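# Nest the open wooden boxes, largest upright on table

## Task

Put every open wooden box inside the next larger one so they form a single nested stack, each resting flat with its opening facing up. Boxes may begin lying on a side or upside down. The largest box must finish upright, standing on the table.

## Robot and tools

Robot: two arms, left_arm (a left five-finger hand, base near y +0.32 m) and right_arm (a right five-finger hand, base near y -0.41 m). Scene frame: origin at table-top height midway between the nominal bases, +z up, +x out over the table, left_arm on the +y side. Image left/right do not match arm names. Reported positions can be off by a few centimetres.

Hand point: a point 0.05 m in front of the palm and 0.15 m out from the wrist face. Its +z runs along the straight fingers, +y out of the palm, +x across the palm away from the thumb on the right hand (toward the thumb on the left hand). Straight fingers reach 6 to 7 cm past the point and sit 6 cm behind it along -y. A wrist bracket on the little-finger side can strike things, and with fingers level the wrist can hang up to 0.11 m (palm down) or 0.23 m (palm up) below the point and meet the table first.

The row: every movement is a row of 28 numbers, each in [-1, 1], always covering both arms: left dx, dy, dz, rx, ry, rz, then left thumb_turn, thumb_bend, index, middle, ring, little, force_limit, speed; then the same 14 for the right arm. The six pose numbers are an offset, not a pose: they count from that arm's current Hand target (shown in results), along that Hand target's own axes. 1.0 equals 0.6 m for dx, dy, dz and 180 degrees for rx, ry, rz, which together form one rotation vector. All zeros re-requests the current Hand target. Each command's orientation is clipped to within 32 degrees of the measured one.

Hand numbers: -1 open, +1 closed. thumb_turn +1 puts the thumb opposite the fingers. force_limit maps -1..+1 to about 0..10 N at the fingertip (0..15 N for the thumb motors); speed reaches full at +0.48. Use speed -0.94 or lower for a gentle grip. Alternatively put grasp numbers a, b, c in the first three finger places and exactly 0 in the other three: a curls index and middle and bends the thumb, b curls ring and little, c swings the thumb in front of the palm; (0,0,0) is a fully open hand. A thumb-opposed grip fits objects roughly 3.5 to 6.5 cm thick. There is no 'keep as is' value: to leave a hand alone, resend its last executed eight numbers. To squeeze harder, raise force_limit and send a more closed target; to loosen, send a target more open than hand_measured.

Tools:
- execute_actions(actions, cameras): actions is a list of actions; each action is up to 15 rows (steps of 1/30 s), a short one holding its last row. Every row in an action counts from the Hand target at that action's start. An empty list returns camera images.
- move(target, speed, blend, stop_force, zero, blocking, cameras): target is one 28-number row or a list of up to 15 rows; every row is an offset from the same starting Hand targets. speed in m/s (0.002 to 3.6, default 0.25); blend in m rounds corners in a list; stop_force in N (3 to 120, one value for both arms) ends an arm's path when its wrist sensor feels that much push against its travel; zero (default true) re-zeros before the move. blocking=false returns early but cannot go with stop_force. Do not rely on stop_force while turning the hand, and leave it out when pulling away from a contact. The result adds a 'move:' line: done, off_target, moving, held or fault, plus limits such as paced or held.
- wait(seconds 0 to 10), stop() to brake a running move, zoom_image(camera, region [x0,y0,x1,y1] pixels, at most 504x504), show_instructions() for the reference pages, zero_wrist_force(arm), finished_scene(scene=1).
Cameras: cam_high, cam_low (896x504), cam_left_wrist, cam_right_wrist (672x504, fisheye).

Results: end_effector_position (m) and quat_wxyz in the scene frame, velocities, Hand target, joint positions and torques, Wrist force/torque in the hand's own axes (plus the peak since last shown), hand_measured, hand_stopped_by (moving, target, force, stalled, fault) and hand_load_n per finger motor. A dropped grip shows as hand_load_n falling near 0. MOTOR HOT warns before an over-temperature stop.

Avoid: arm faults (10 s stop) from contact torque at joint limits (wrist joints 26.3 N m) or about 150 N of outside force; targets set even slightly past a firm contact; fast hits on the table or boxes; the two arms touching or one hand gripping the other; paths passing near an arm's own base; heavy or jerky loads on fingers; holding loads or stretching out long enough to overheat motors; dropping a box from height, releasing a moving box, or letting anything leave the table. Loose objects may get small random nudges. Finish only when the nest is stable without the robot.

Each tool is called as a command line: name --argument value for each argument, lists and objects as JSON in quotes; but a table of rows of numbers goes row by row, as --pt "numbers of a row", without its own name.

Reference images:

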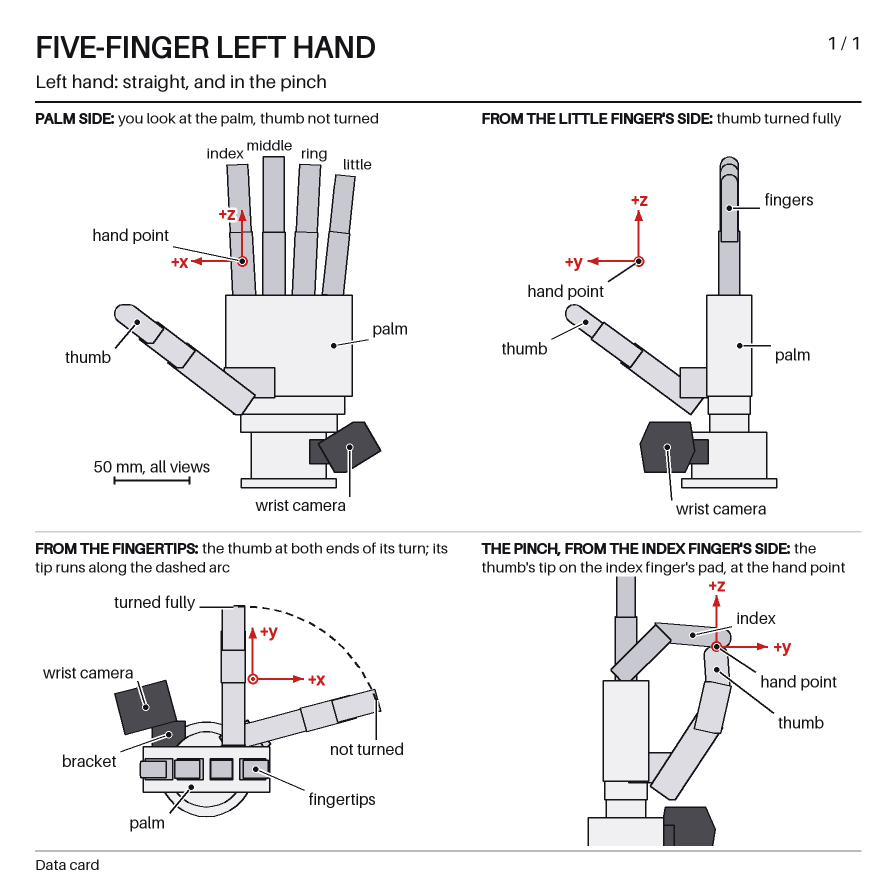

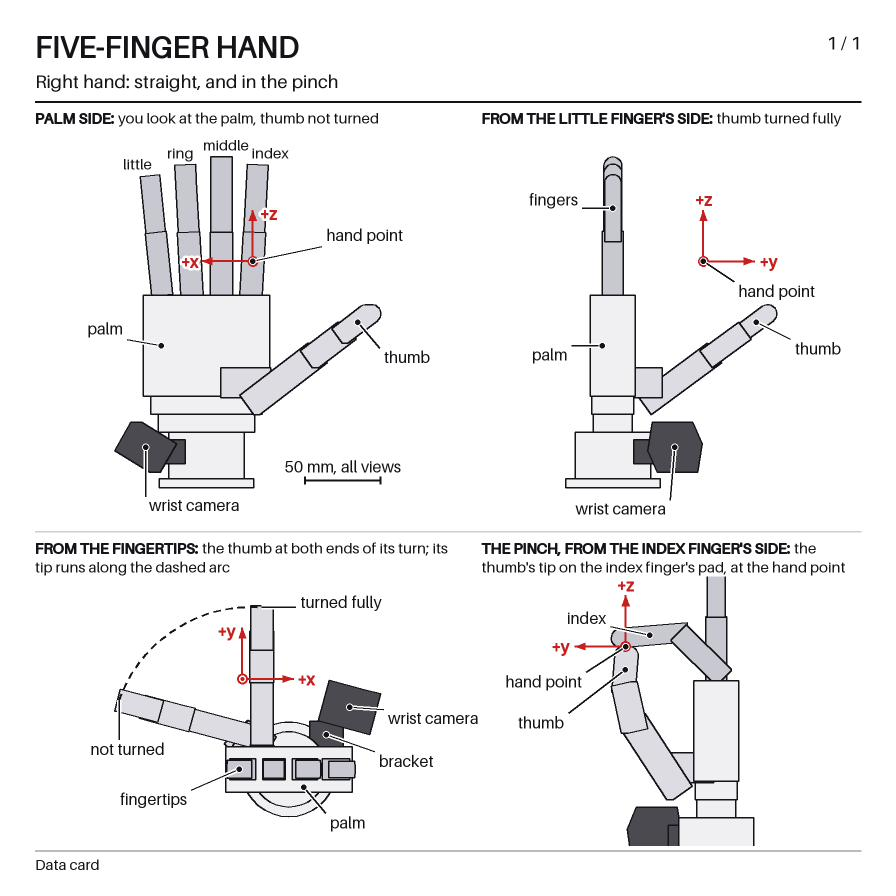

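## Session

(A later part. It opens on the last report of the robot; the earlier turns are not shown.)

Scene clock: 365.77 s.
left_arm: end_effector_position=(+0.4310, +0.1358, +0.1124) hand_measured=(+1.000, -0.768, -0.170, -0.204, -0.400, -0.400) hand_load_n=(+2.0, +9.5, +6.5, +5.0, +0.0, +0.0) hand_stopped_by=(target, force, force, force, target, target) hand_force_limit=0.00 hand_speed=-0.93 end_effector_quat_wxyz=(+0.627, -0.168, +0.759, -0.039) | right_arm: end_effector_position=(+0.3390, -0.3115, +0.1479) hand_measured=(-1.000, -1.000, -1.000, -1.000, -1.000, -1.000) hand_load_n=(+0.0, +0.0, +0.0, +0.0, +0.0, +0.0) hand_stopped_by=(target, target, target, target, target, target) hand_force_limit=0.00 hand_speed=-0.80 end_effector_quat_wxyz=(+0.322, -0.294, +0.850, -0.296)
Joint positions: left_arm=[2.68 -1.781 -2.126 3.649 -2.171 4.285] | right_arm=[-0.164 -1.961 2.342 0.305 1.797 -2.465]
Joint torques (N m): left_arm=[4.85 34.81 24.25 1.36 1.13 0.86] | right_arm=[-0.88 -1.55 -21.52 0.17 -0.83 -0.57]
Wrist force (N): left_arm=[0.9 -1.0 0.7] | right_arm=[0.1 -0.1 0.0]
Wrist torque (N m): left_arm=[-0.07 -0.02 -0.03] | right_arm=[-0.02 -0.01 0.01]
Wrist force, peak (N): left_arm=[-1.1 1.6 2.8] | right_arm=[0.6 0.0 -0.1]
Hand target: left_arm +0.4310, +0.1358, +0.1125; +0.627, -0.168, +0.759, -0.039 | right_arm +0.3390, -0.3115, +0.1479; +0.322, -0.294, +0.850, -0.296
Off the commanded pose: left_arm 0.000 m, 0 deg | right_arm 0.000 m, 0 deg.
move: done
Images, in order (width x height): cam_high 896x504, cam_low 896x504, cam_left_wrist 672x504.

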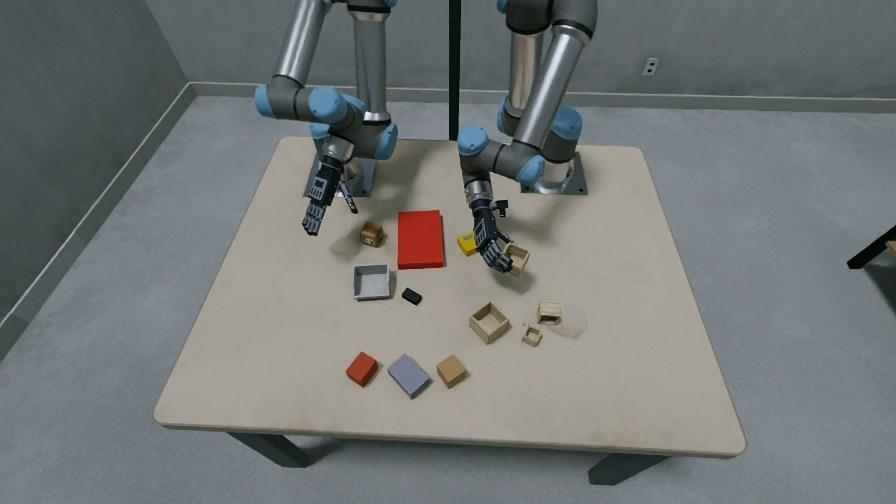

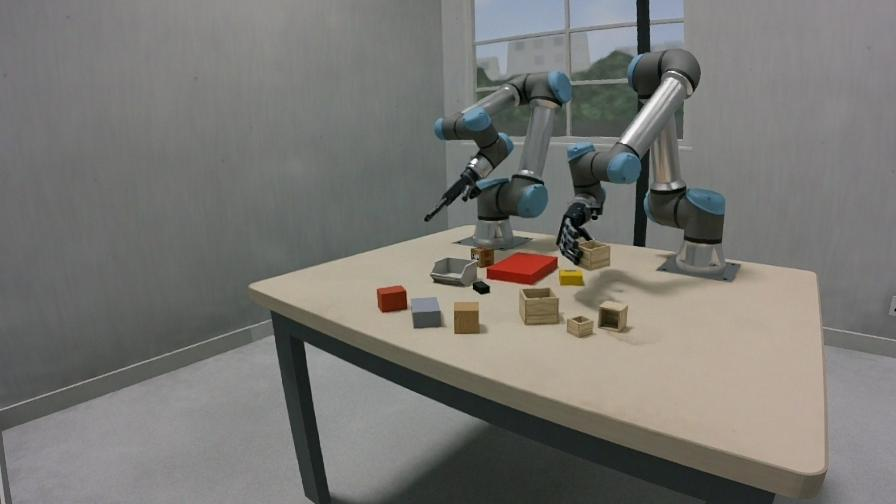

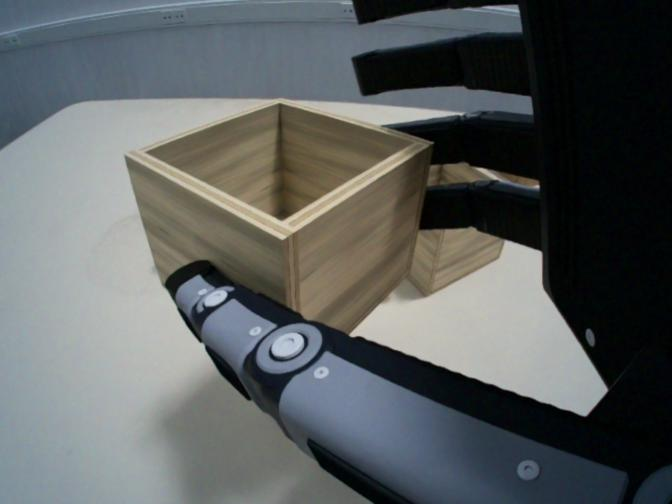

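move --target '[0.1228,0.047,0.0643,0,0,0,1,-0.68,0.15,0.15,-0.4,-0.4,0,-0.93, 0,0,0,0,0,0,-1,-1,-1,-1,-1,-1,0,-0.8]' --speed 0.12

move --target '[0.0313,0.009,0.007,0,0,0,1,-0.68,0.15,0.15,-0.4,-0.4,0,-0.93, 0,0,0,0,0,0,-1,-1,-1,-1,-1,-1,0,-0.8]' --speed 0.015 --stop_force 3 --cameras '["cam_high","cam_low","cam_left_wrist"]'

Scene clock: 378.40 s.
left_arm: end_effector_position=(+0.4509, +0.1458, +0.0275) hand_measured=(+1.000, -0.768, -0.170, -0.204, -0.400, -0.400) hand_load_n=(+2.0, +10.0, +6.5, +4.5, +0.0, +0.0) hand_stopped_by=(target, force, force, force, target, target) hand_force_limit=0.00 hand_speed=-0.93 end_effector_quat_wxyz=(+0.627, -0.168, +0.759, -0.039) | right_arm: end_effector_position=(+0.3390, -0.3115, +0.1479) hand_measured=(-1.000, -1.000, -1.000, -1.000, -1.000, -1.000) hand_load_n=(-0.5, +0.0, +0.0, +0.0, +0.0, +0.0) hand_stopped_by=(target, target, target, target, target, target) hand_force_limit=0.00 hand_speed=-0.80 end_effector_quat_wxyz=(+0.322, -0.294, +0.850, -0.296)
Joint positions: left_arm=[2.73 -1.977 -2.17 3.898 -2.123 4.3] | right_arm=[-0.164 -1.961 2.342 0.305 1.797 -2.465]
Joint torques (N m): left_arm=[-6.73 30.5 21.1 1.09 -2.74 -1.14] | right_arm=[-0.24 -1.23 -20.82 0.14 -0.71 -0.61]
Wrist force (N): left_arm=[0.9 -1.0 0.7] | right_arm=[0.3 0.1 0.1]
Wrist torque (N m): left_arm=[-0.06 -0.03 -0.14] | right_arm=[0.01 -0.04 0.02]
Wrist force, peak (N): left_arm=[2.0 -0.6 1.2] | right_arm=[0.0 -0.1 -0.4]
Hand target: left_arm +0.4510, +0.1457, +0.0276; +0.627, -0.168, +0.759, -0.039 | right_arm +0.3390, -0.3115, +0.1479; +0.322, -0.294, +0.850, -0.296
Off the commanded pose: left_arm 0.000 m, 0 deg | right_arm 0.000 m, 0 deg.
move: done

Scene clock: 380.10 s.
left_arm: end_effector_position=(+0.4510, +0.1457, +0.0195) hand_measured=(+1.000, -0.768, -0.170, -0.202, -0.400, -0.400) hand_load_n=(+1.0, +9.5, +7.5, +3.5, +0.0, -0.5) hand_stopped_by=(target, force, force, force, target, target) hand_force_limit=0.00 hand_speed=-0.93 end_effector_quat_wxyz=(+0.627, -0.168, +0.759, -0.039) | right_arm: end_effector_position=(+0.3390, -0.3115, +0.1479) hand_measured=(-1.000, -1.000, -1.000, -1.000, -1.000, -1.000) hand_load_n=(+0.0, +0.0, +0.0, +0.0, +0.0, +0.0) hand_stopped_by=(target, target, target, target, target, target) hand_force_limit=0.00 hand_speed=-0.80 end_effector_quat_wxyz=(+0.322, -0.294, +0.850, -0.296)
Joint positions: left_arm=[2.73 -1.996 -2.173 3.921 -2.123 4.3] | right_arm=[-0.164 -1.961 2.342 0.305 1.797 -2.465]
Joint torques (N m): left_arm=[-4.16 38.96 20.78 1.87 -0.78 -1.07] | right_arm=[-0.36 -2.26 -21.19 0.02 -0.87 -0.82]
Wrist force (N): left_arm=[1.1 -1.0 0.6] | right_arm=[0.0 0.0 -0.1]
Wrist torque (N m): left_arm=[-0.06 -0.05 -0.14] | right_arm=[0.01 0.00 0.00]
Wrist force, peak (N): left_arm=[-2.1 -1.7 -0.8] | right_arm=[-0.1 0.2 -0.4]
Hand target: left_arm +0.4510, +0.1457, +0.0195; +0.627, -0.168, +0.759, -0.039 (not the last commanded pose) | right_arm +0.3390, -0.3115, +0.1479; +0.322, -0.294, +0.850, -0.296
Off the commanded pose: left_arm 0.012 m, 0 deg | right_arm 0.000 m, 0 deg.
move: contact (left_arm)
Images, in order (width x height): cam_high 896x504, cam_low 896x504, cam_left_wrist 672x504.

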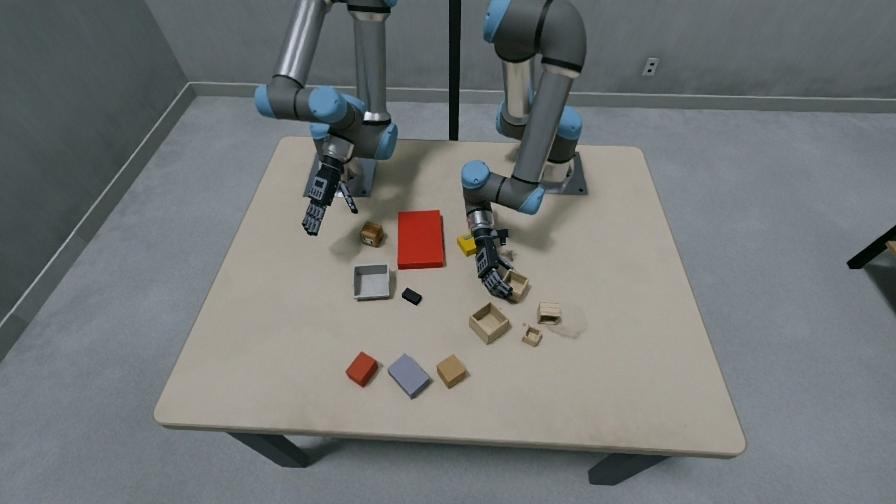

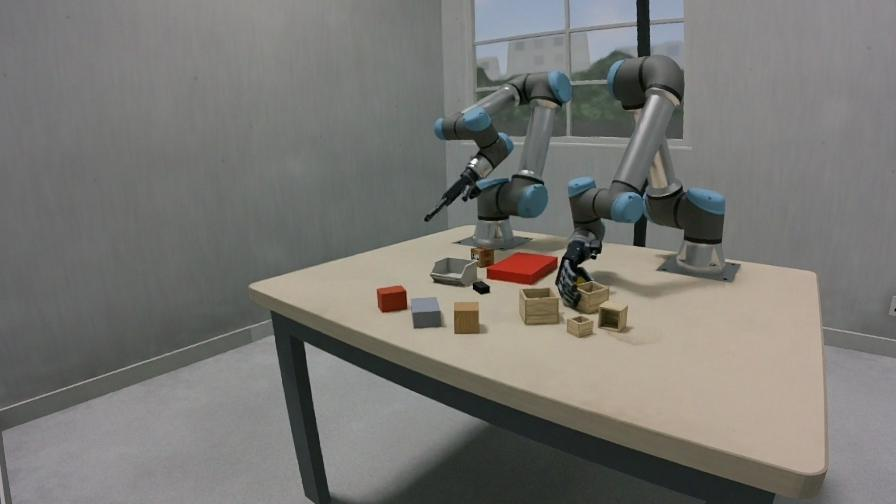

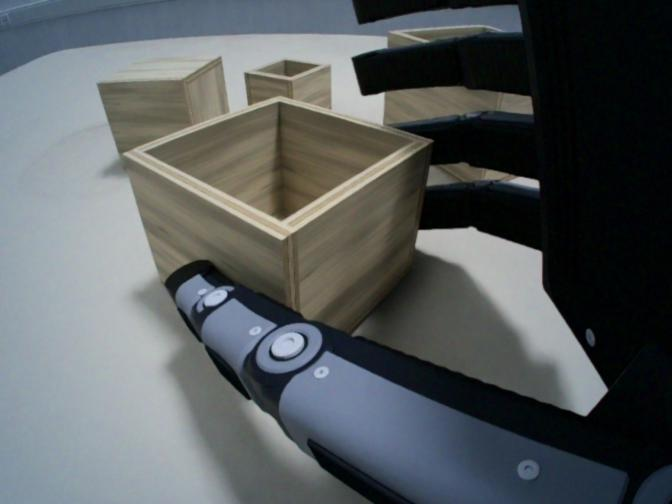

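move --pt "0 0 0 0 0 0 1 -0.9 -0.45 -0.45 -0.4 -0.4 0 -0.6 0 0 0 0 0 0 -1 -1 -1 -1 -1 -1 0 -0.8" --pt "-0.2035 -0.0585 -0.0454 0 0 0 1 -0.9 -0.45 -0.45 -0.4 -0.4 0 -0.6 0 0 0 0 0 0 -1 -1 -1 -1 -1 -1 0 -0.8" --speed 0.12 --cameras '["cam_high","cam_low","cam_left_wrist"]'

zoom_image --camera "cam_high" --region '[460, 260, 580, 350]'

zoom_image --camera "cam_high" --region '[465, 290, 525, 350]'

zoom_image --camera "cam_high" --region '[490, 260, 540, 310]'

Scene clock: 387.73 s.
left_arm: end_effector_position=(+0.4510, +0.1457, +0.1495) hand_measured=(+1.000, -0.900, -0.450, -0.450, -0.400, -0.400) hand_load_n=(+0.0, +0.0, +0.0, +0.0, +0.0, +0.0) hand_stopped_by=(target, target, target, target, target, target) hand_force_limit=0.00 hand_speed=-0.60 end_effector_quat_wxyz=(+0.627, -0.168, +0.759, -0.039) | right_arm: end_effector_position=(+0.3390, -0.3115, +0.1479) hand_measured=(-1.000, -1.000, -1.000, -1.000, -1.000, -1.000) hand_load_n=(+0.0, +0.0, +0.0, +0.0, +0.0, +0.0) hand_stopped_by=(target, target, target, target, target, target) hand_force_limit=0.00 hand_speed=-0.80 end_effector_quat_wxyz=(+0.322, -0.294, +0.850, -0.296)
Joint positions: left_arm=[2.73 -1.728 -2.067 3.547 -2.123 4.3] | right_arm=[-0.164 -1.961 2.342 0.305 1.797 -2.465]
Joint torques (N m): left_arm=[3.51 14.6 5.73 -0.04 0.81 -0.72] | right_arm=[-0.32 -1.3 -20.76 0.04 -0.75 -0.62]
Wrist force (N): left_arm=[0.5 -1.3 0.6] | right_arm=[-0.1 -0.1 -0.1]
Wrist torque (N m): left_arm=[-0.10 -0.03 -0.11] | right_arm=[-0.01 0.01 0.00]
Wrist force, peak (N): left_arm=[1.7 -0.9 0.9] | right_arm=[0.2 -0.1 -0.5]
Hand target: left_arm +0.4510, +0.1457, +0.1494; +0.627, -0.168, +0.759, -0.039 | right_arm +0.3390, -0.3115, +0.1479; +0.322, -0.294, +0.850, -0.296
Off the commanded pose: left_arm 0.000 m, 0 deg | right_arm 0.000 m, 0 deg.
move: done
Images, in order (width x height): cam_high 896x504, cam_low 896x504, cam_left_wrist 672x504.

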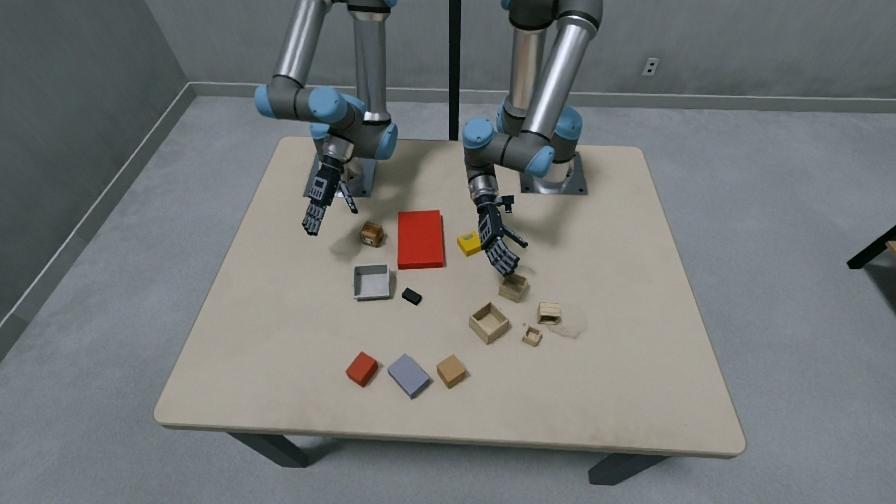

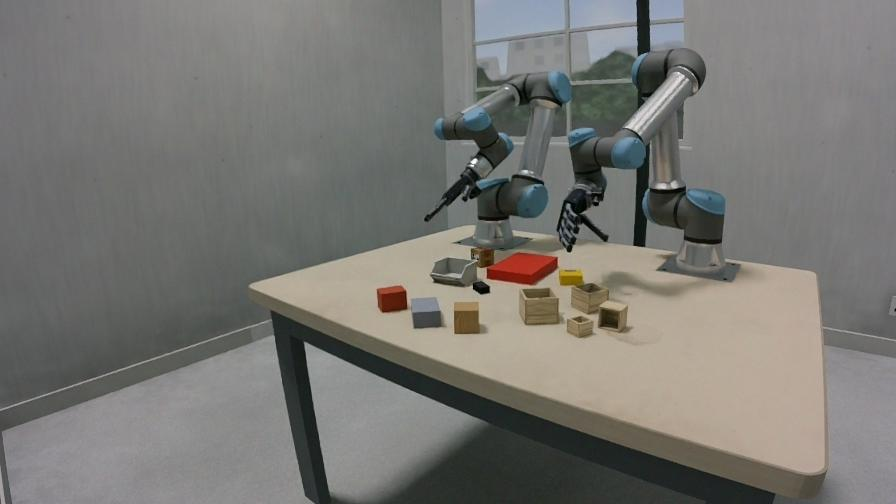

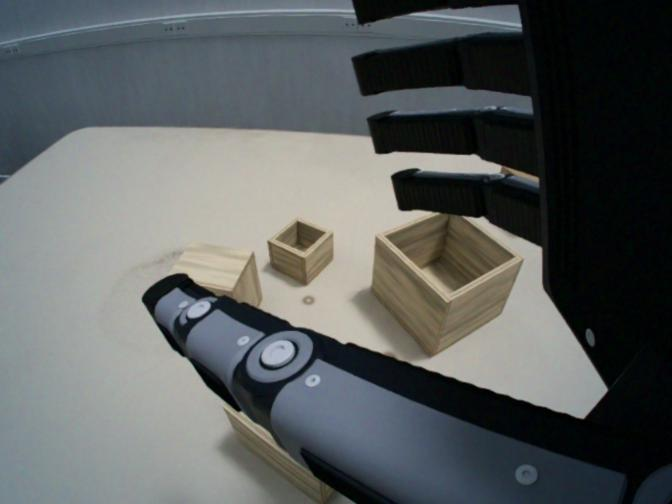

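Scaled by 4.200 from the camera's 896x504 image, which has a finer 1280x720 frame.

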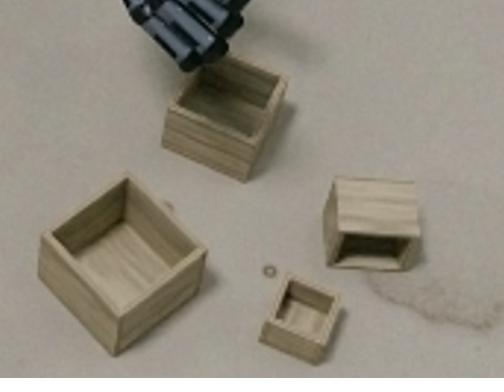

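Scaled by 8.400 from the camera's 896x504 image, which has a finer 1280x720 frame.

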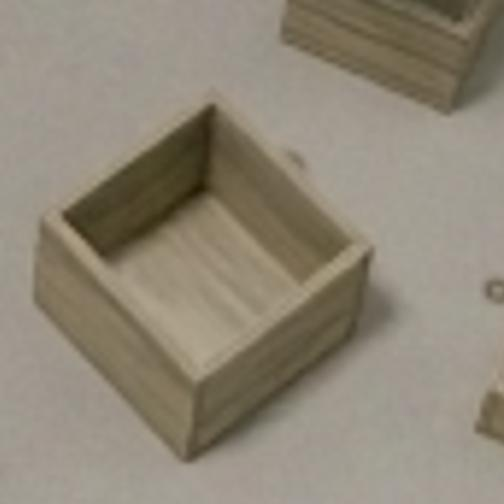

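Scaled by 10.080 from the camera's 896x504 image, which has a finer 1280x720 frame.

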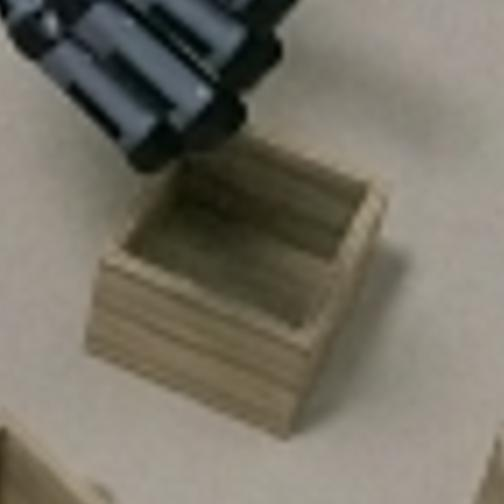

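move --target '[0.0255,0.0143,0.0215,-0.0076,0.1972,-0.269,1,-0.92,-0.42,-0.42,-0.4,-0.4,0,0, 0,0,0,0,0,0,-1,-1,-1,-1,-1,-1,0,-0.8]' --speed 0.25 --cameras '["cam_high","cam_left_wrist"]'

zoom_image --camera "cam_high" --region '[470, 240, 570, 330]'

Scene clock: 425.00 s.
left_arm: end_effector_position=(+0.4593, +0.1511, +0.1300) hand_measured=(+1.000, -0.920, -0.420, -0.420, -0.400, -0.400) hand_load_n=(+0.0, +0.0, -0.5, +0.0, +0.0, +0.0) hand_stopped_by=(target, target, target, target, target, target) hand_force_limit=0.00 hand_speed=0.00 end_effector_quat_wxyz=(+0.301, -0.448, +0.776, -0.328) | right_arm: end_effector_position=(+0.3390, -0.3115, +0.1479) hand_measured=(-1.000, -1.000, -1.000, -1.000, -1.000, -1.000) hand_load_n=(+0.0, +0.0, +0.0, +0.0, +0.0, +0.0) hand_stopped_by=(target, target, target, target, target, target) hand_force_limit=0.00 hand_speed=-0.80 end_effector_quat_wxyz=(+0.322, -0.294, +0.850, -0.296)
Joint positions: left_arm=[3.211 -1.709 -1.889 2.915 -1.274 3.594] | right_arm=[-0.164 -1.961 2.342 0.305 1.797 -2.465]
Joint torques (N m): left_arm=[1.34 33.87 7.18 0.53 0.37 -0.61] | right_arm=[-0.27 -1.32 -21.5 -0.05 -0.85 -0.85]
Wrist force (N): left_arm=[-0.1 0.5 1.7] | right_arm=[0.1 0.0 0.0]
Wrist torque (N m): left_arm=[0.01 -0.12 -0.12] | right_arm=[0.00 -0.02 0.01]
Wrist force, peak (N): left_arm=[-0.3 0.5 2.0] | right_arm=[0.4 0.2 -0.4]
Hand target: left_arm +0.4593, +0.1511, +0.1300; +0.301, -0.448, +0.775, -0.328 | right_arm +0.3390, -0.3115, +0.1479; +0.322, -0.294, +0.850, -0.296
Off the commanded pose: left_arm 0.000 m, 0 deg | right_arm 0.000 m, 0 deg.
move: done
Images, in order (width x height): cam_high 896x504, cam_left_wrist 672x504.

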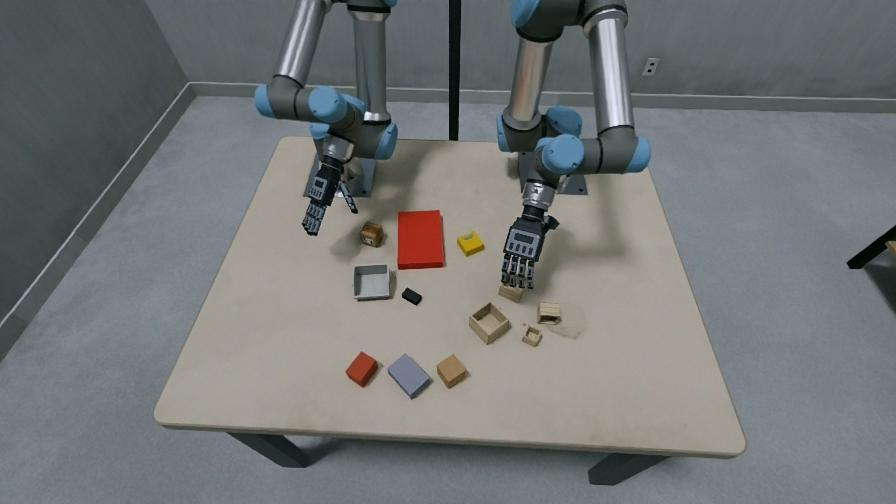

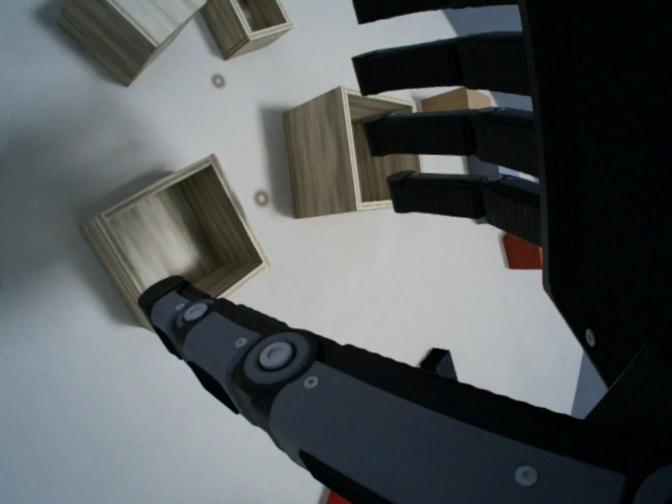

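Scaled by 5.040 from the camera's 896x504 image, which has a finer 1280x720 frame.

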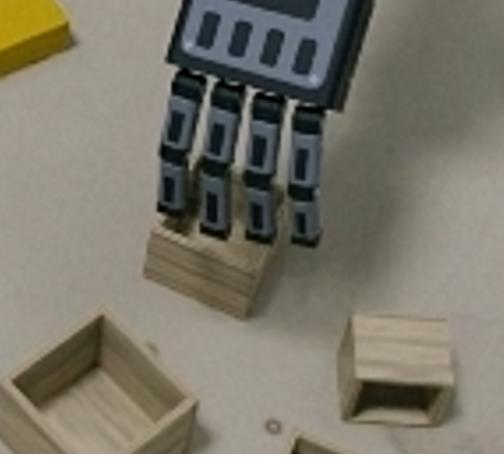

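execute_actions --actions '[]'

Scene clock: 437.37 s.
left_arm: end_effector_position=(+0.4593, +0.1511, +0.1300) hand_measured=(+1.000, -0.920, -0.420, -0.420, -0.400, -0.400) hand_load_n=(+0.0, +0.0, +0.0, +0.0, +0.0, +0.0) hand_stopped_by=(target, target, target, target, target, target) hand_force_limit=0.00 hand_speed=0.00 end_effector_quat_wxyz=(+0.301, -0.448, +0.775, -0.328) | right_arm: end_effector_position=(+0.3390, -0.3115, +0.1479) hand_measured=(-1.000, -1.000, -1.000, -1.000, -1.000, -1.000) hand_load_n=(+0.0, +0.0, +0.0, -0.5, +0.0, +0.0) hand_stopped_by=(target, target, target, target, target, target) hand_force_limit=0.00 hand_speed=-0.80 end_effector_quat_wxyz=(+0.322, -0.294, +0.850, -0.296)
Joint positions: left_arm=[3.211 -1.709 -1.889 2.915 -1.274 3.594] | right_arm=[-0.164 -1.961 2.342 0.305 1.797 -2.465]
Joint velocities: within noise
Joint torques (N m): left_arm=[5.14 33.76 6.95 -1.2 1.24 -1.3] | right_arm=[-0.56 -1.57 -21.2 0.13 -0.81 -0.83]
Wrist force (N): left_arm=[0.0 0.4 1.7] | right_arm=[-0.3 0.2 0.0]
Wrist torque (N m): left_arm=[0.00 -0.14 -0.11] | right_arm=[0.03 0.03 0.00]
Wrist force, peak (N): left_arm=[0.0 0.3 2.0] | right_arm=[0.2 0.0 -0.4]
Hand target: left_arm +0.4593, +0.1511, +0.1300; +0.301, -0.448, +0.775, -0.328 | right_arm +0.3390, -0.3115, +0.1479; +0.322, -0.294, +0.850, -0.296
Off the commanded pose: left_arm 0.000 m, 0 deg | right_arm 0.000 m, 0 deg.

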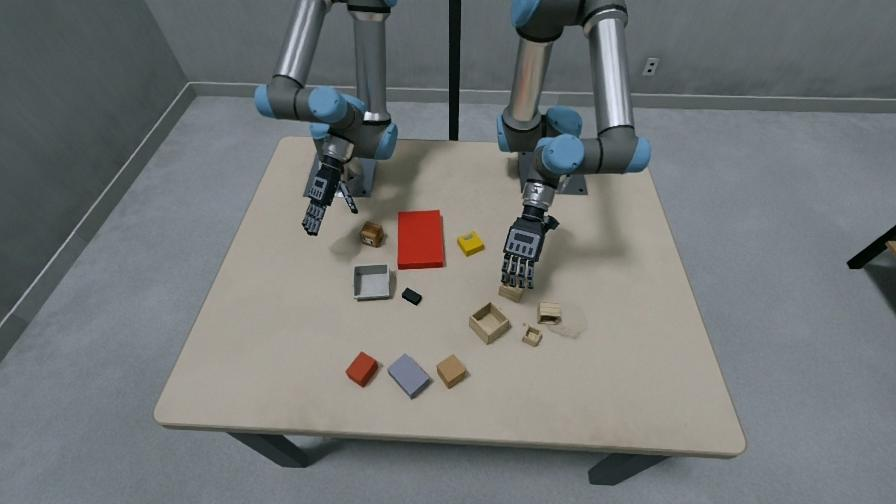

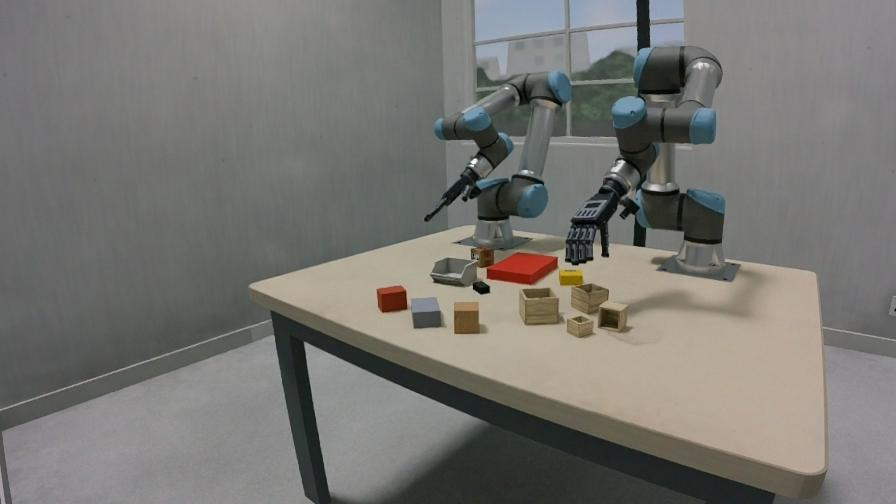

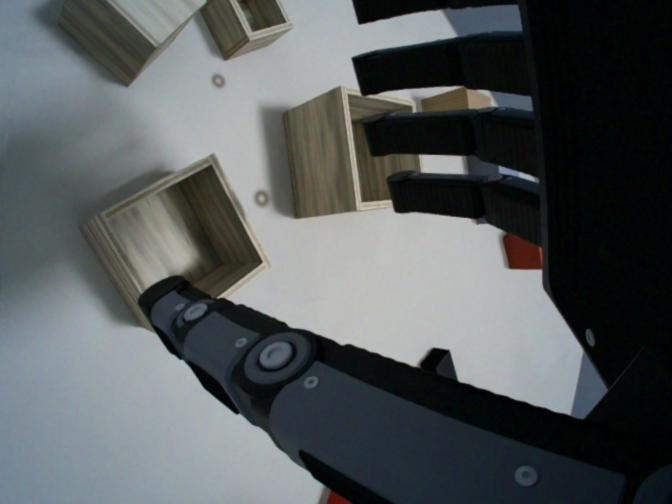

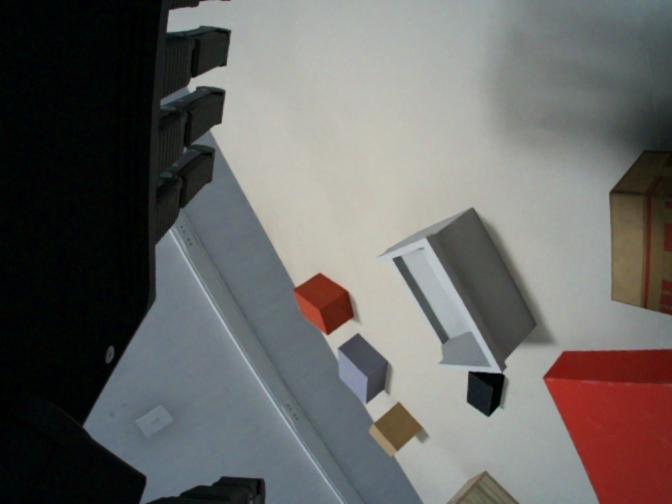

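move --target '[0.02293, 0.10285, 0.0798, 0, 0, 0, 1, -0.92, -0.42, -0.42, -0.4, -0.4, 0, 0, 0, 0, 0, 0, 0, 0, -1, -1, -1, -1, -1, -1, 0, -0.8]' --speed 0.08 --stop_force 4 --cameras '["cam_high", "cam_left_wrist", "cam_low"]'

Scene clock: 441.93 s.
left_arm: end_effector_position=(+0.4593, +0.1511, +0.0507) hand_measured=(+1.000, -0.920, -0.420, -0.420, -0.400, -0.400) hand_load_n=(+0.0, +0.0, +0.0, +0.0, +0.0, +0.0) hand_stopped_by=(target, target, target, target, target, target) hand_force_limit=0.00 hand_speed=0.00 end_effector_quat_wxyz=(+0.301, -0.448, +0.775, -0.328) | right_arm: end_effector_position=(+0.3390, -0.3115, +0.1479) hand_measured=(-1.000, -1.000, -1.000, -1.000, -1.000, -1.000) hand_load_n=(-0.5, +0.0, +0.0, +0.0, +0.0, +0.0) hand_stopped_by=(target, target, target, target, target, target) hand_force_limit=0.00 hand_speed=-0.80 end_effector_quat_wxyz=(+0.322, -0.294, +0.850, -0.296)
Joint positions: left_arm=[3.211 -1.816 -1.996 3.128 -1.274 3.594] | right_arm=[-0.164 -1.961 2.342 0.305 1.797 -2.465]
Joint torques (N m): left_arm=[-5.84 36.17 24.09 0.78 -1.74 -1.3] | right_arm=[-0.57 -1.41 -21.58 -0.02 -0.92 -0.9]
Wrist force (N): left_arm=[-0.1 0.3 1.6] | right_arm=[-0.1 0.1 -0.3]
Wrist torque (N m): left_arm=[0.01 -0.13 -0.13] | right_arm=[0.03 0.03 0.00]
Wrist force, peak (N): left_arm=[0.1 1.0 2.2] | right_arm=[0.2 0.3 -0.4]
Hand target: left_arm +0.4593, +0.1511, +0.0507; +0.301, -0.448, +0.775, -0.328 | right_arm +0.3390, -0.3115, +0.1479; +0.322, -0.294, +0.850, -0.296
Off the commanded pose: left_arm 0.000 m, 0 deg | right_arm 0.000 m, 0 deg.
move: done
Images, in order (width x height): cam_high 896x504, cam_low 896x504, cam_left_wrist 672x504.

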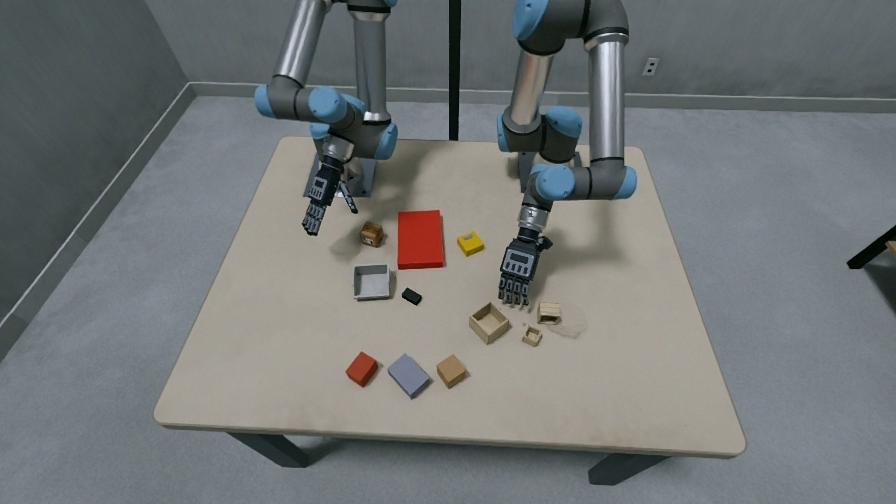

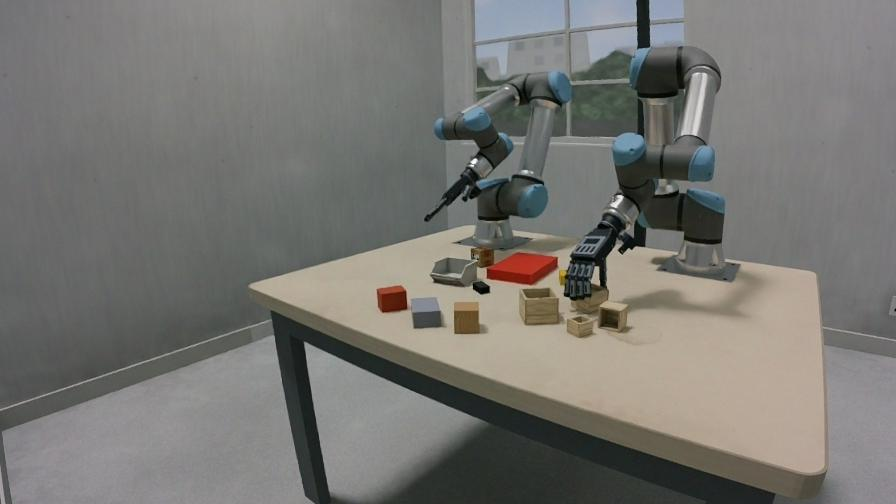

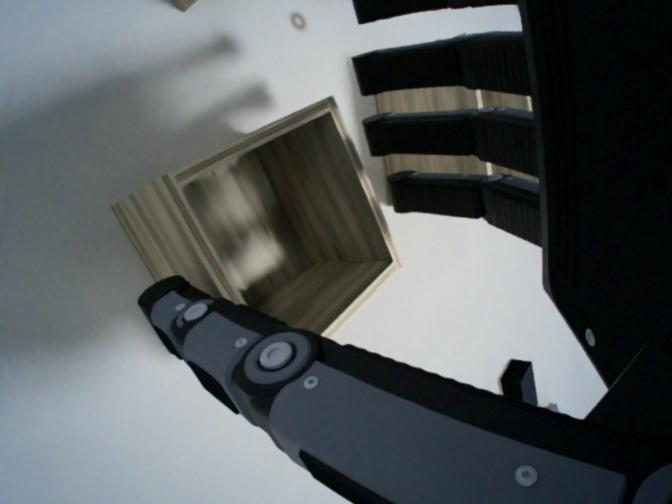

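move --target '[0,0,0,0,0,0, 1,-0.68,0.15,0.15,-0.4,-0.4,0,-0.93, 0, 0, 0, 0, 0, 0, -1, -1, -1, -1, -1, -1, 0, -0.8]' --cameras '["cam_left_wrist"]'

Scene clock: 445.97 s.
left_arm: end_effector_position=(+0.4593, +0.1511, +0.0507) hand_measured=(+1.000, -0.794, -0.166, -0.180, -0.400, -0.400) hand_load_n=(-0.5, +7.5, +5.0, +4.0, +0.0, +0.0) hand_stopped_by=(target, force, force, force, target, target) hand_force_limit=0.00 hand_speed=-0.93 end_effector_quat_wxyz=(+0.301, -0.448, +0.775, -0.328) | right_arm: end_effector_position=(+0.3390, -0.3115, +0.1479) hand_measured=(-1.000, -1.000, -1.000, -1.000, -1.000, -1.000) hand_load_n=(-0.5, +0.0, +0.0, +0.0, +0.0, -0.5) hand_stopped_by=(target, target, target, target, target, target) hand_force_limit=0.00 hand_speed=-0.80 end_effector_quat_wxyz=(+0.322, -0.294, +0.850, -0.296)
Joint positions: left_arm=[3.211 -1.816 -1.996 3.128 -1.274 3.594] | right_arm=[-0.164 -1.961 2.342 0.305 1.797 -2.465]
Joint torques (N m): left_arm=[-6.64 35.64 22.94 0.91 -1.58 -1.21] | right_arm=[-0.24 -1.86 -21.71 -0.11 -0.82 -0.79]
Wrist force (N): left_arm=[0.1 0.1 1.4] | right_arm=[-0.1 0.1 -0.2]
Wrist torque (N m): left_arm=[0.01 -0.14 -0.11] | right_arm=[0.03 0.01 0.00]
Wrist force, peak (N): left_arm=[0.0 0.3 1.8] | right_arm=[-0.2 -0.1 -0.4]
Hand target: left_arm +0.4593, +0.1511, +0.0507; +0.301, -0.448, +0.775, -0.328 | right_arm +0.3390, -0.3115, +0.1479; +0.322, -0.294, +0.850, -0.296
Off the commanded pose: left_arm 0.000 m, 0 deg | right_arm 0.000 m, 0 deg.
move: done
Images, in order (width x height): cam_left_wrist 672x504.

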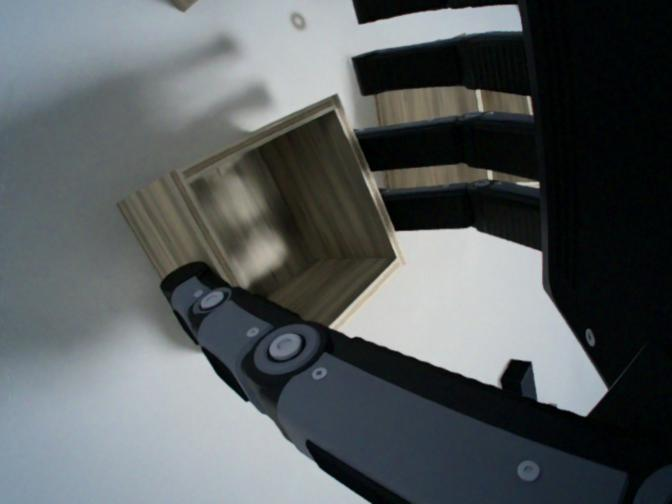

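move --target '[-0.00145,-0.00649,-0.00503,0,0,0, 1,-0.68,0.15,0.15,-0.4,-0.4,0,-0.93, 0, 0, 0, 0, 0, 0, -1, -1, -1, -1, -1, -1, 0, -0.8]' --speed 0.05 --cameras '["cam_left_wrist"]'

Scene clock: 449.13 s.
left_arm: end_effector_position=(+0.4593, +0.1511, +0.0558) hand_measured=(+1.000, -0.794, -0.166, -0.180, -0.400, -0.400) hand_load_n=(+0.0, +7.0, +5.0, +4.0, +0.0, +0.0) hand_stopped_by=(target, force, force, force, target, target) hand_force_limit=0.00 hand_speed=-0.93 end_effector_quat_wxyz=(+0.301, -0.448, +0.775, -0.328) | right_arm: end_effector_position=(+0.3390, -0.3115, +0.1479) hand_measured=(-1.000, -1.000, -1.000, -1.000, -1.000, -1.000) hand_load_n=(+0.0, +0.0, +0.0, +0.0, +0.0, +0.0) hand_stopped_by=(target, target, target, target, target, target) hand_force_limit=0.00 hand_speed=-0.80 end_effector_quat_wxyz=(+0.322, -0.294, +0.850, -0.296)
Joint positions: left_arm=[3.211 -1.808 -1.99 3.114 -1.274 3.594] | right_arm=[-0.164 -1.961 2.342 0.305 1.797 -2.465]
Joint torques (N m): left_arm=[-5.37 24.27 19.75 0.56 -1.51 -1.24] | right_arm=[-0.02 -1.16 -21.71 0 -0.71 -0.89]
Wrist force (N): left_arm=[0.0 0.6 1.7] | right_arm=[0.0 0.0 0.0]
Wrist torque (N m): left_arm=[0.02 -0.13 -0.13] | right_arm=[0.00 -0.01 0.01]
Wrist force, peak (N): left_arm=[0.1 0.8 1.9] | right_arm=[-0.2 -0.2 -0.4]
Hand target: left_arm +0.4593, +0.1511, +0.0557; +0.301, -0.448, +0.775, -0.328 | right_arm +0.3390, -0.3115, +0.1479; +0.322, -0.294, +0.850, -0.296
Off the commanded pose: left_arm 0.000 m, 0 deg | right_arm 0.000 m, 0 deg.
move: done
Images, in order (width x height): cam_left_wrist 672x504.

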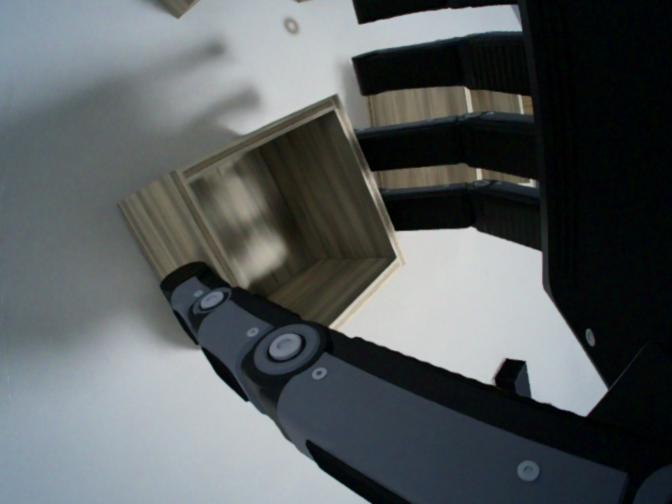

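move --target '[-0.0260,-0.1167,-0.0906,0,0,0, 1,-0.68,0.15,0.15,-0.4,-0.4,0,-0.93, 0, 0, 0, 0, 0, 0, -1, -1, -1, -1, -1, -1, 0, -0.8]' --speed 0.1 --cameras '["all"]'

zoom_image --camera "cam_high" --region '[440, 270, 600, 360]'

zoom_image --camera "cam_high" --region '[460, 295, 530, 350]'

zoom_image --camera "cam_low" --region '[500, 180, 680, 360]'

Scene clock: 459.20 s.
left_arm: end_effector_position=(+0.4593, +0.1511, +0.1458) hand_measured=(+1.000, -0.794, -0.166, -0.180, -0.400, -0.400) hand_load_n=(-0.5, +7.5, +5.0, +3.5, +0.0, +0.0) hand_stopped_by=(target, force, force, force, target, target) hand_force_limit=0.00 hand_speed=-0.93 end_effector_quat_wxyz=(+0.301, -0.448, +0.775, -0.328) | right_arm: end_effector_position=(+0.3390, -0.3115, +0.1479) hand_measured=(-1.000, -1.000, -1.000, -1.000, -1.000, -1.000) hand_load_n=(+0.0, -0.5, +0.0, +0.0, +0.0, +0.0) hand_stopped_by=(target, target, target, target, target, target) hand_force_limit=0.00 hand_speed=-0.80 end_effector_quat_wxyz=(+0.322, -0.294, +0.850, -0.296)
Joint positions: left_arm=[3.211 -1.692 -1.864 2.873 -1.274 3.594] | right_arm=[-0.164 -1.961 2.342 0.305 1.797 -2.465]
Joint torques (N m): left_arm=[4.59 10.83 8.22 -0.09 0.26 0.89] | right_arm=[-0.66 -1.06 -21.7 -0.02 -0.65 -0.89]
Wrist force (N): left_arm=[0.1 0.6 2.1] | right_arm=[-0.1 -0.1 -0.1]
Wrist torque (N m): left_arm=[-0.01 -0.13 -0.10] | right_arm=[-0.01 0.02 -0.01]
Wrist force, peak (N): left_arm=[0.4 1.4 2.3] | right_arm=[-0.2 -0.2 -0.3]
Hand target: left_arm +0.4593, +0.1511, +0.1457; +0.301, -0.448, +0.775, -0.328 | right_arm +0.3390, -0.3115, +0.1479; +0.322, -0.294, +0.850, -0.296
Off the commanded pose: left_arm 0.000 m, 0 deg | right_arm 0.000 m, 0 deg.
move: done

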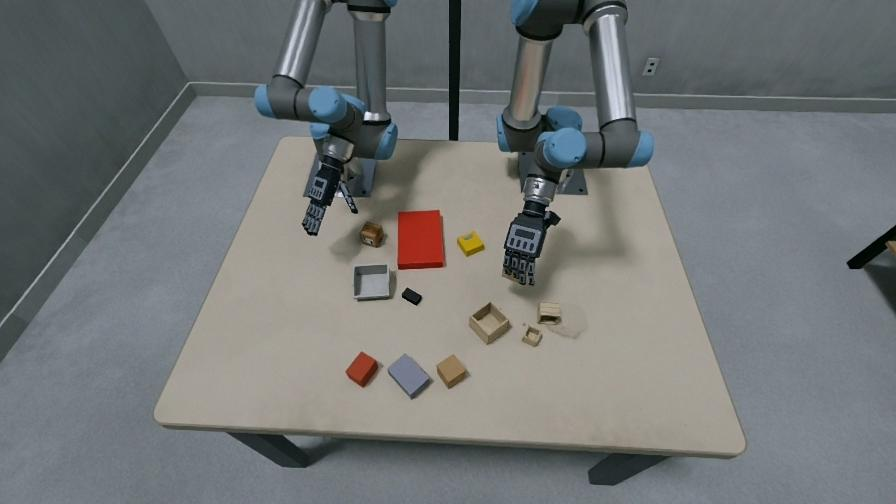

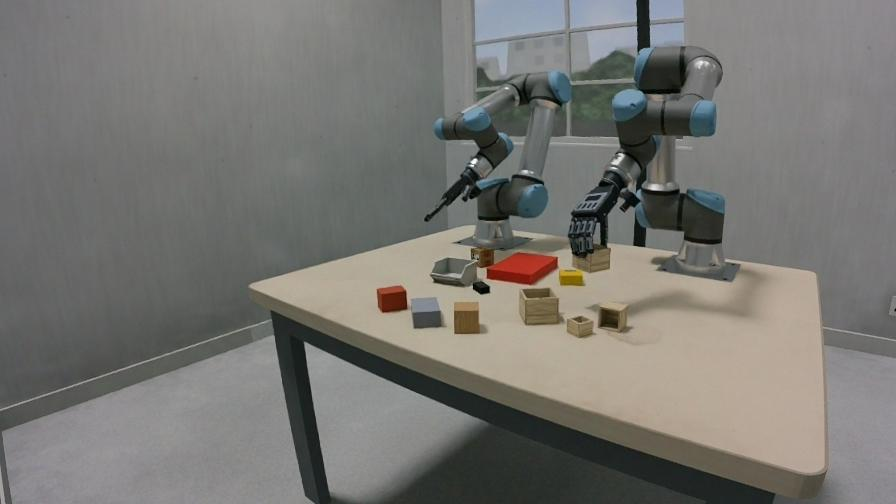

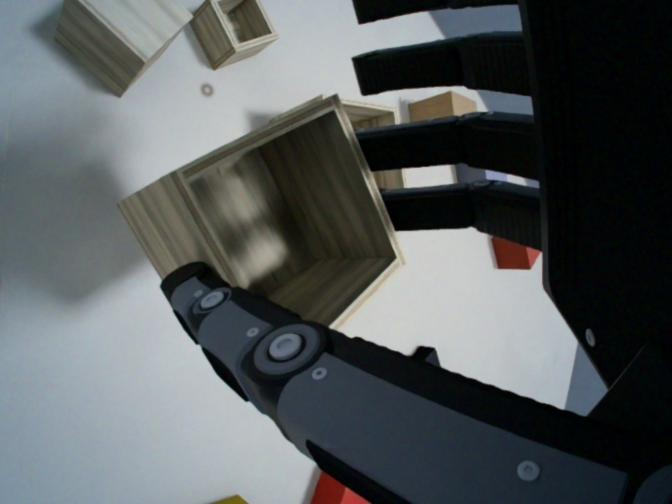

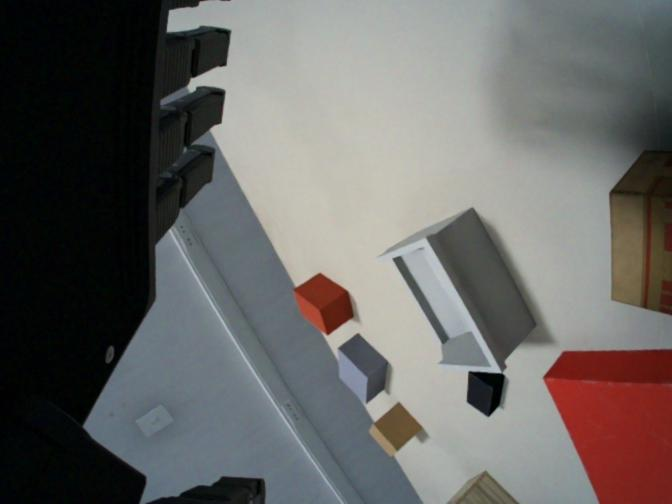

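Scaled by 3.150 from the camera's 896x504 image, which has a finer 1280x720 frame.

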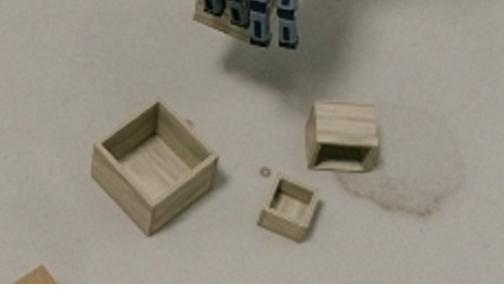

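Scaled by 7.200 from the camera's 896x504 image, which has a finer 1280x720 frame.

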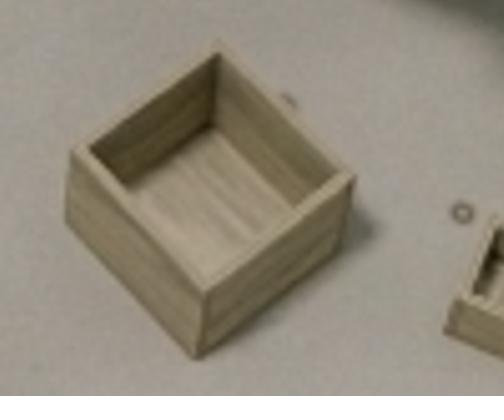

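Scaled by 2.800 from the camera's 896x504 image, which has a finer 1280x720 frame.

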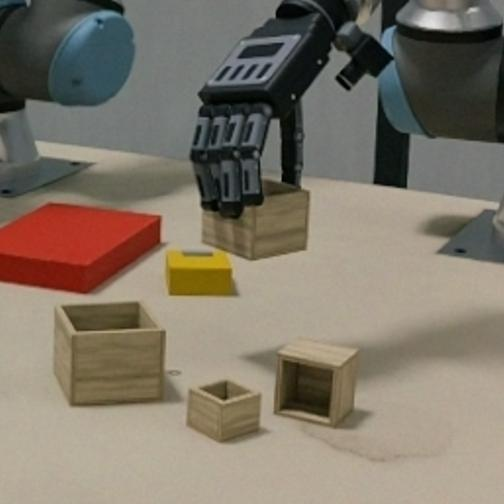

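zoom_image --camera "cam_left_wrist" --region '[100, 80, 420, 340]'

Scaled by 1.575 from the camera's 672x504 image, which has a finer 960x720 frame.

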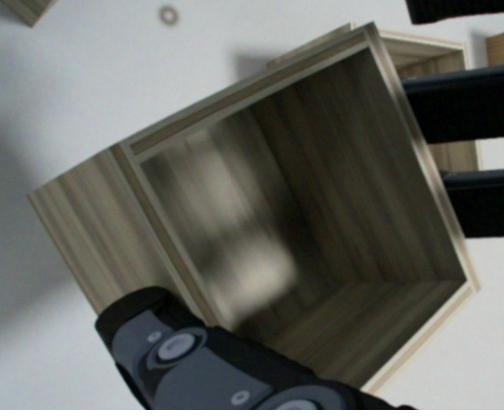

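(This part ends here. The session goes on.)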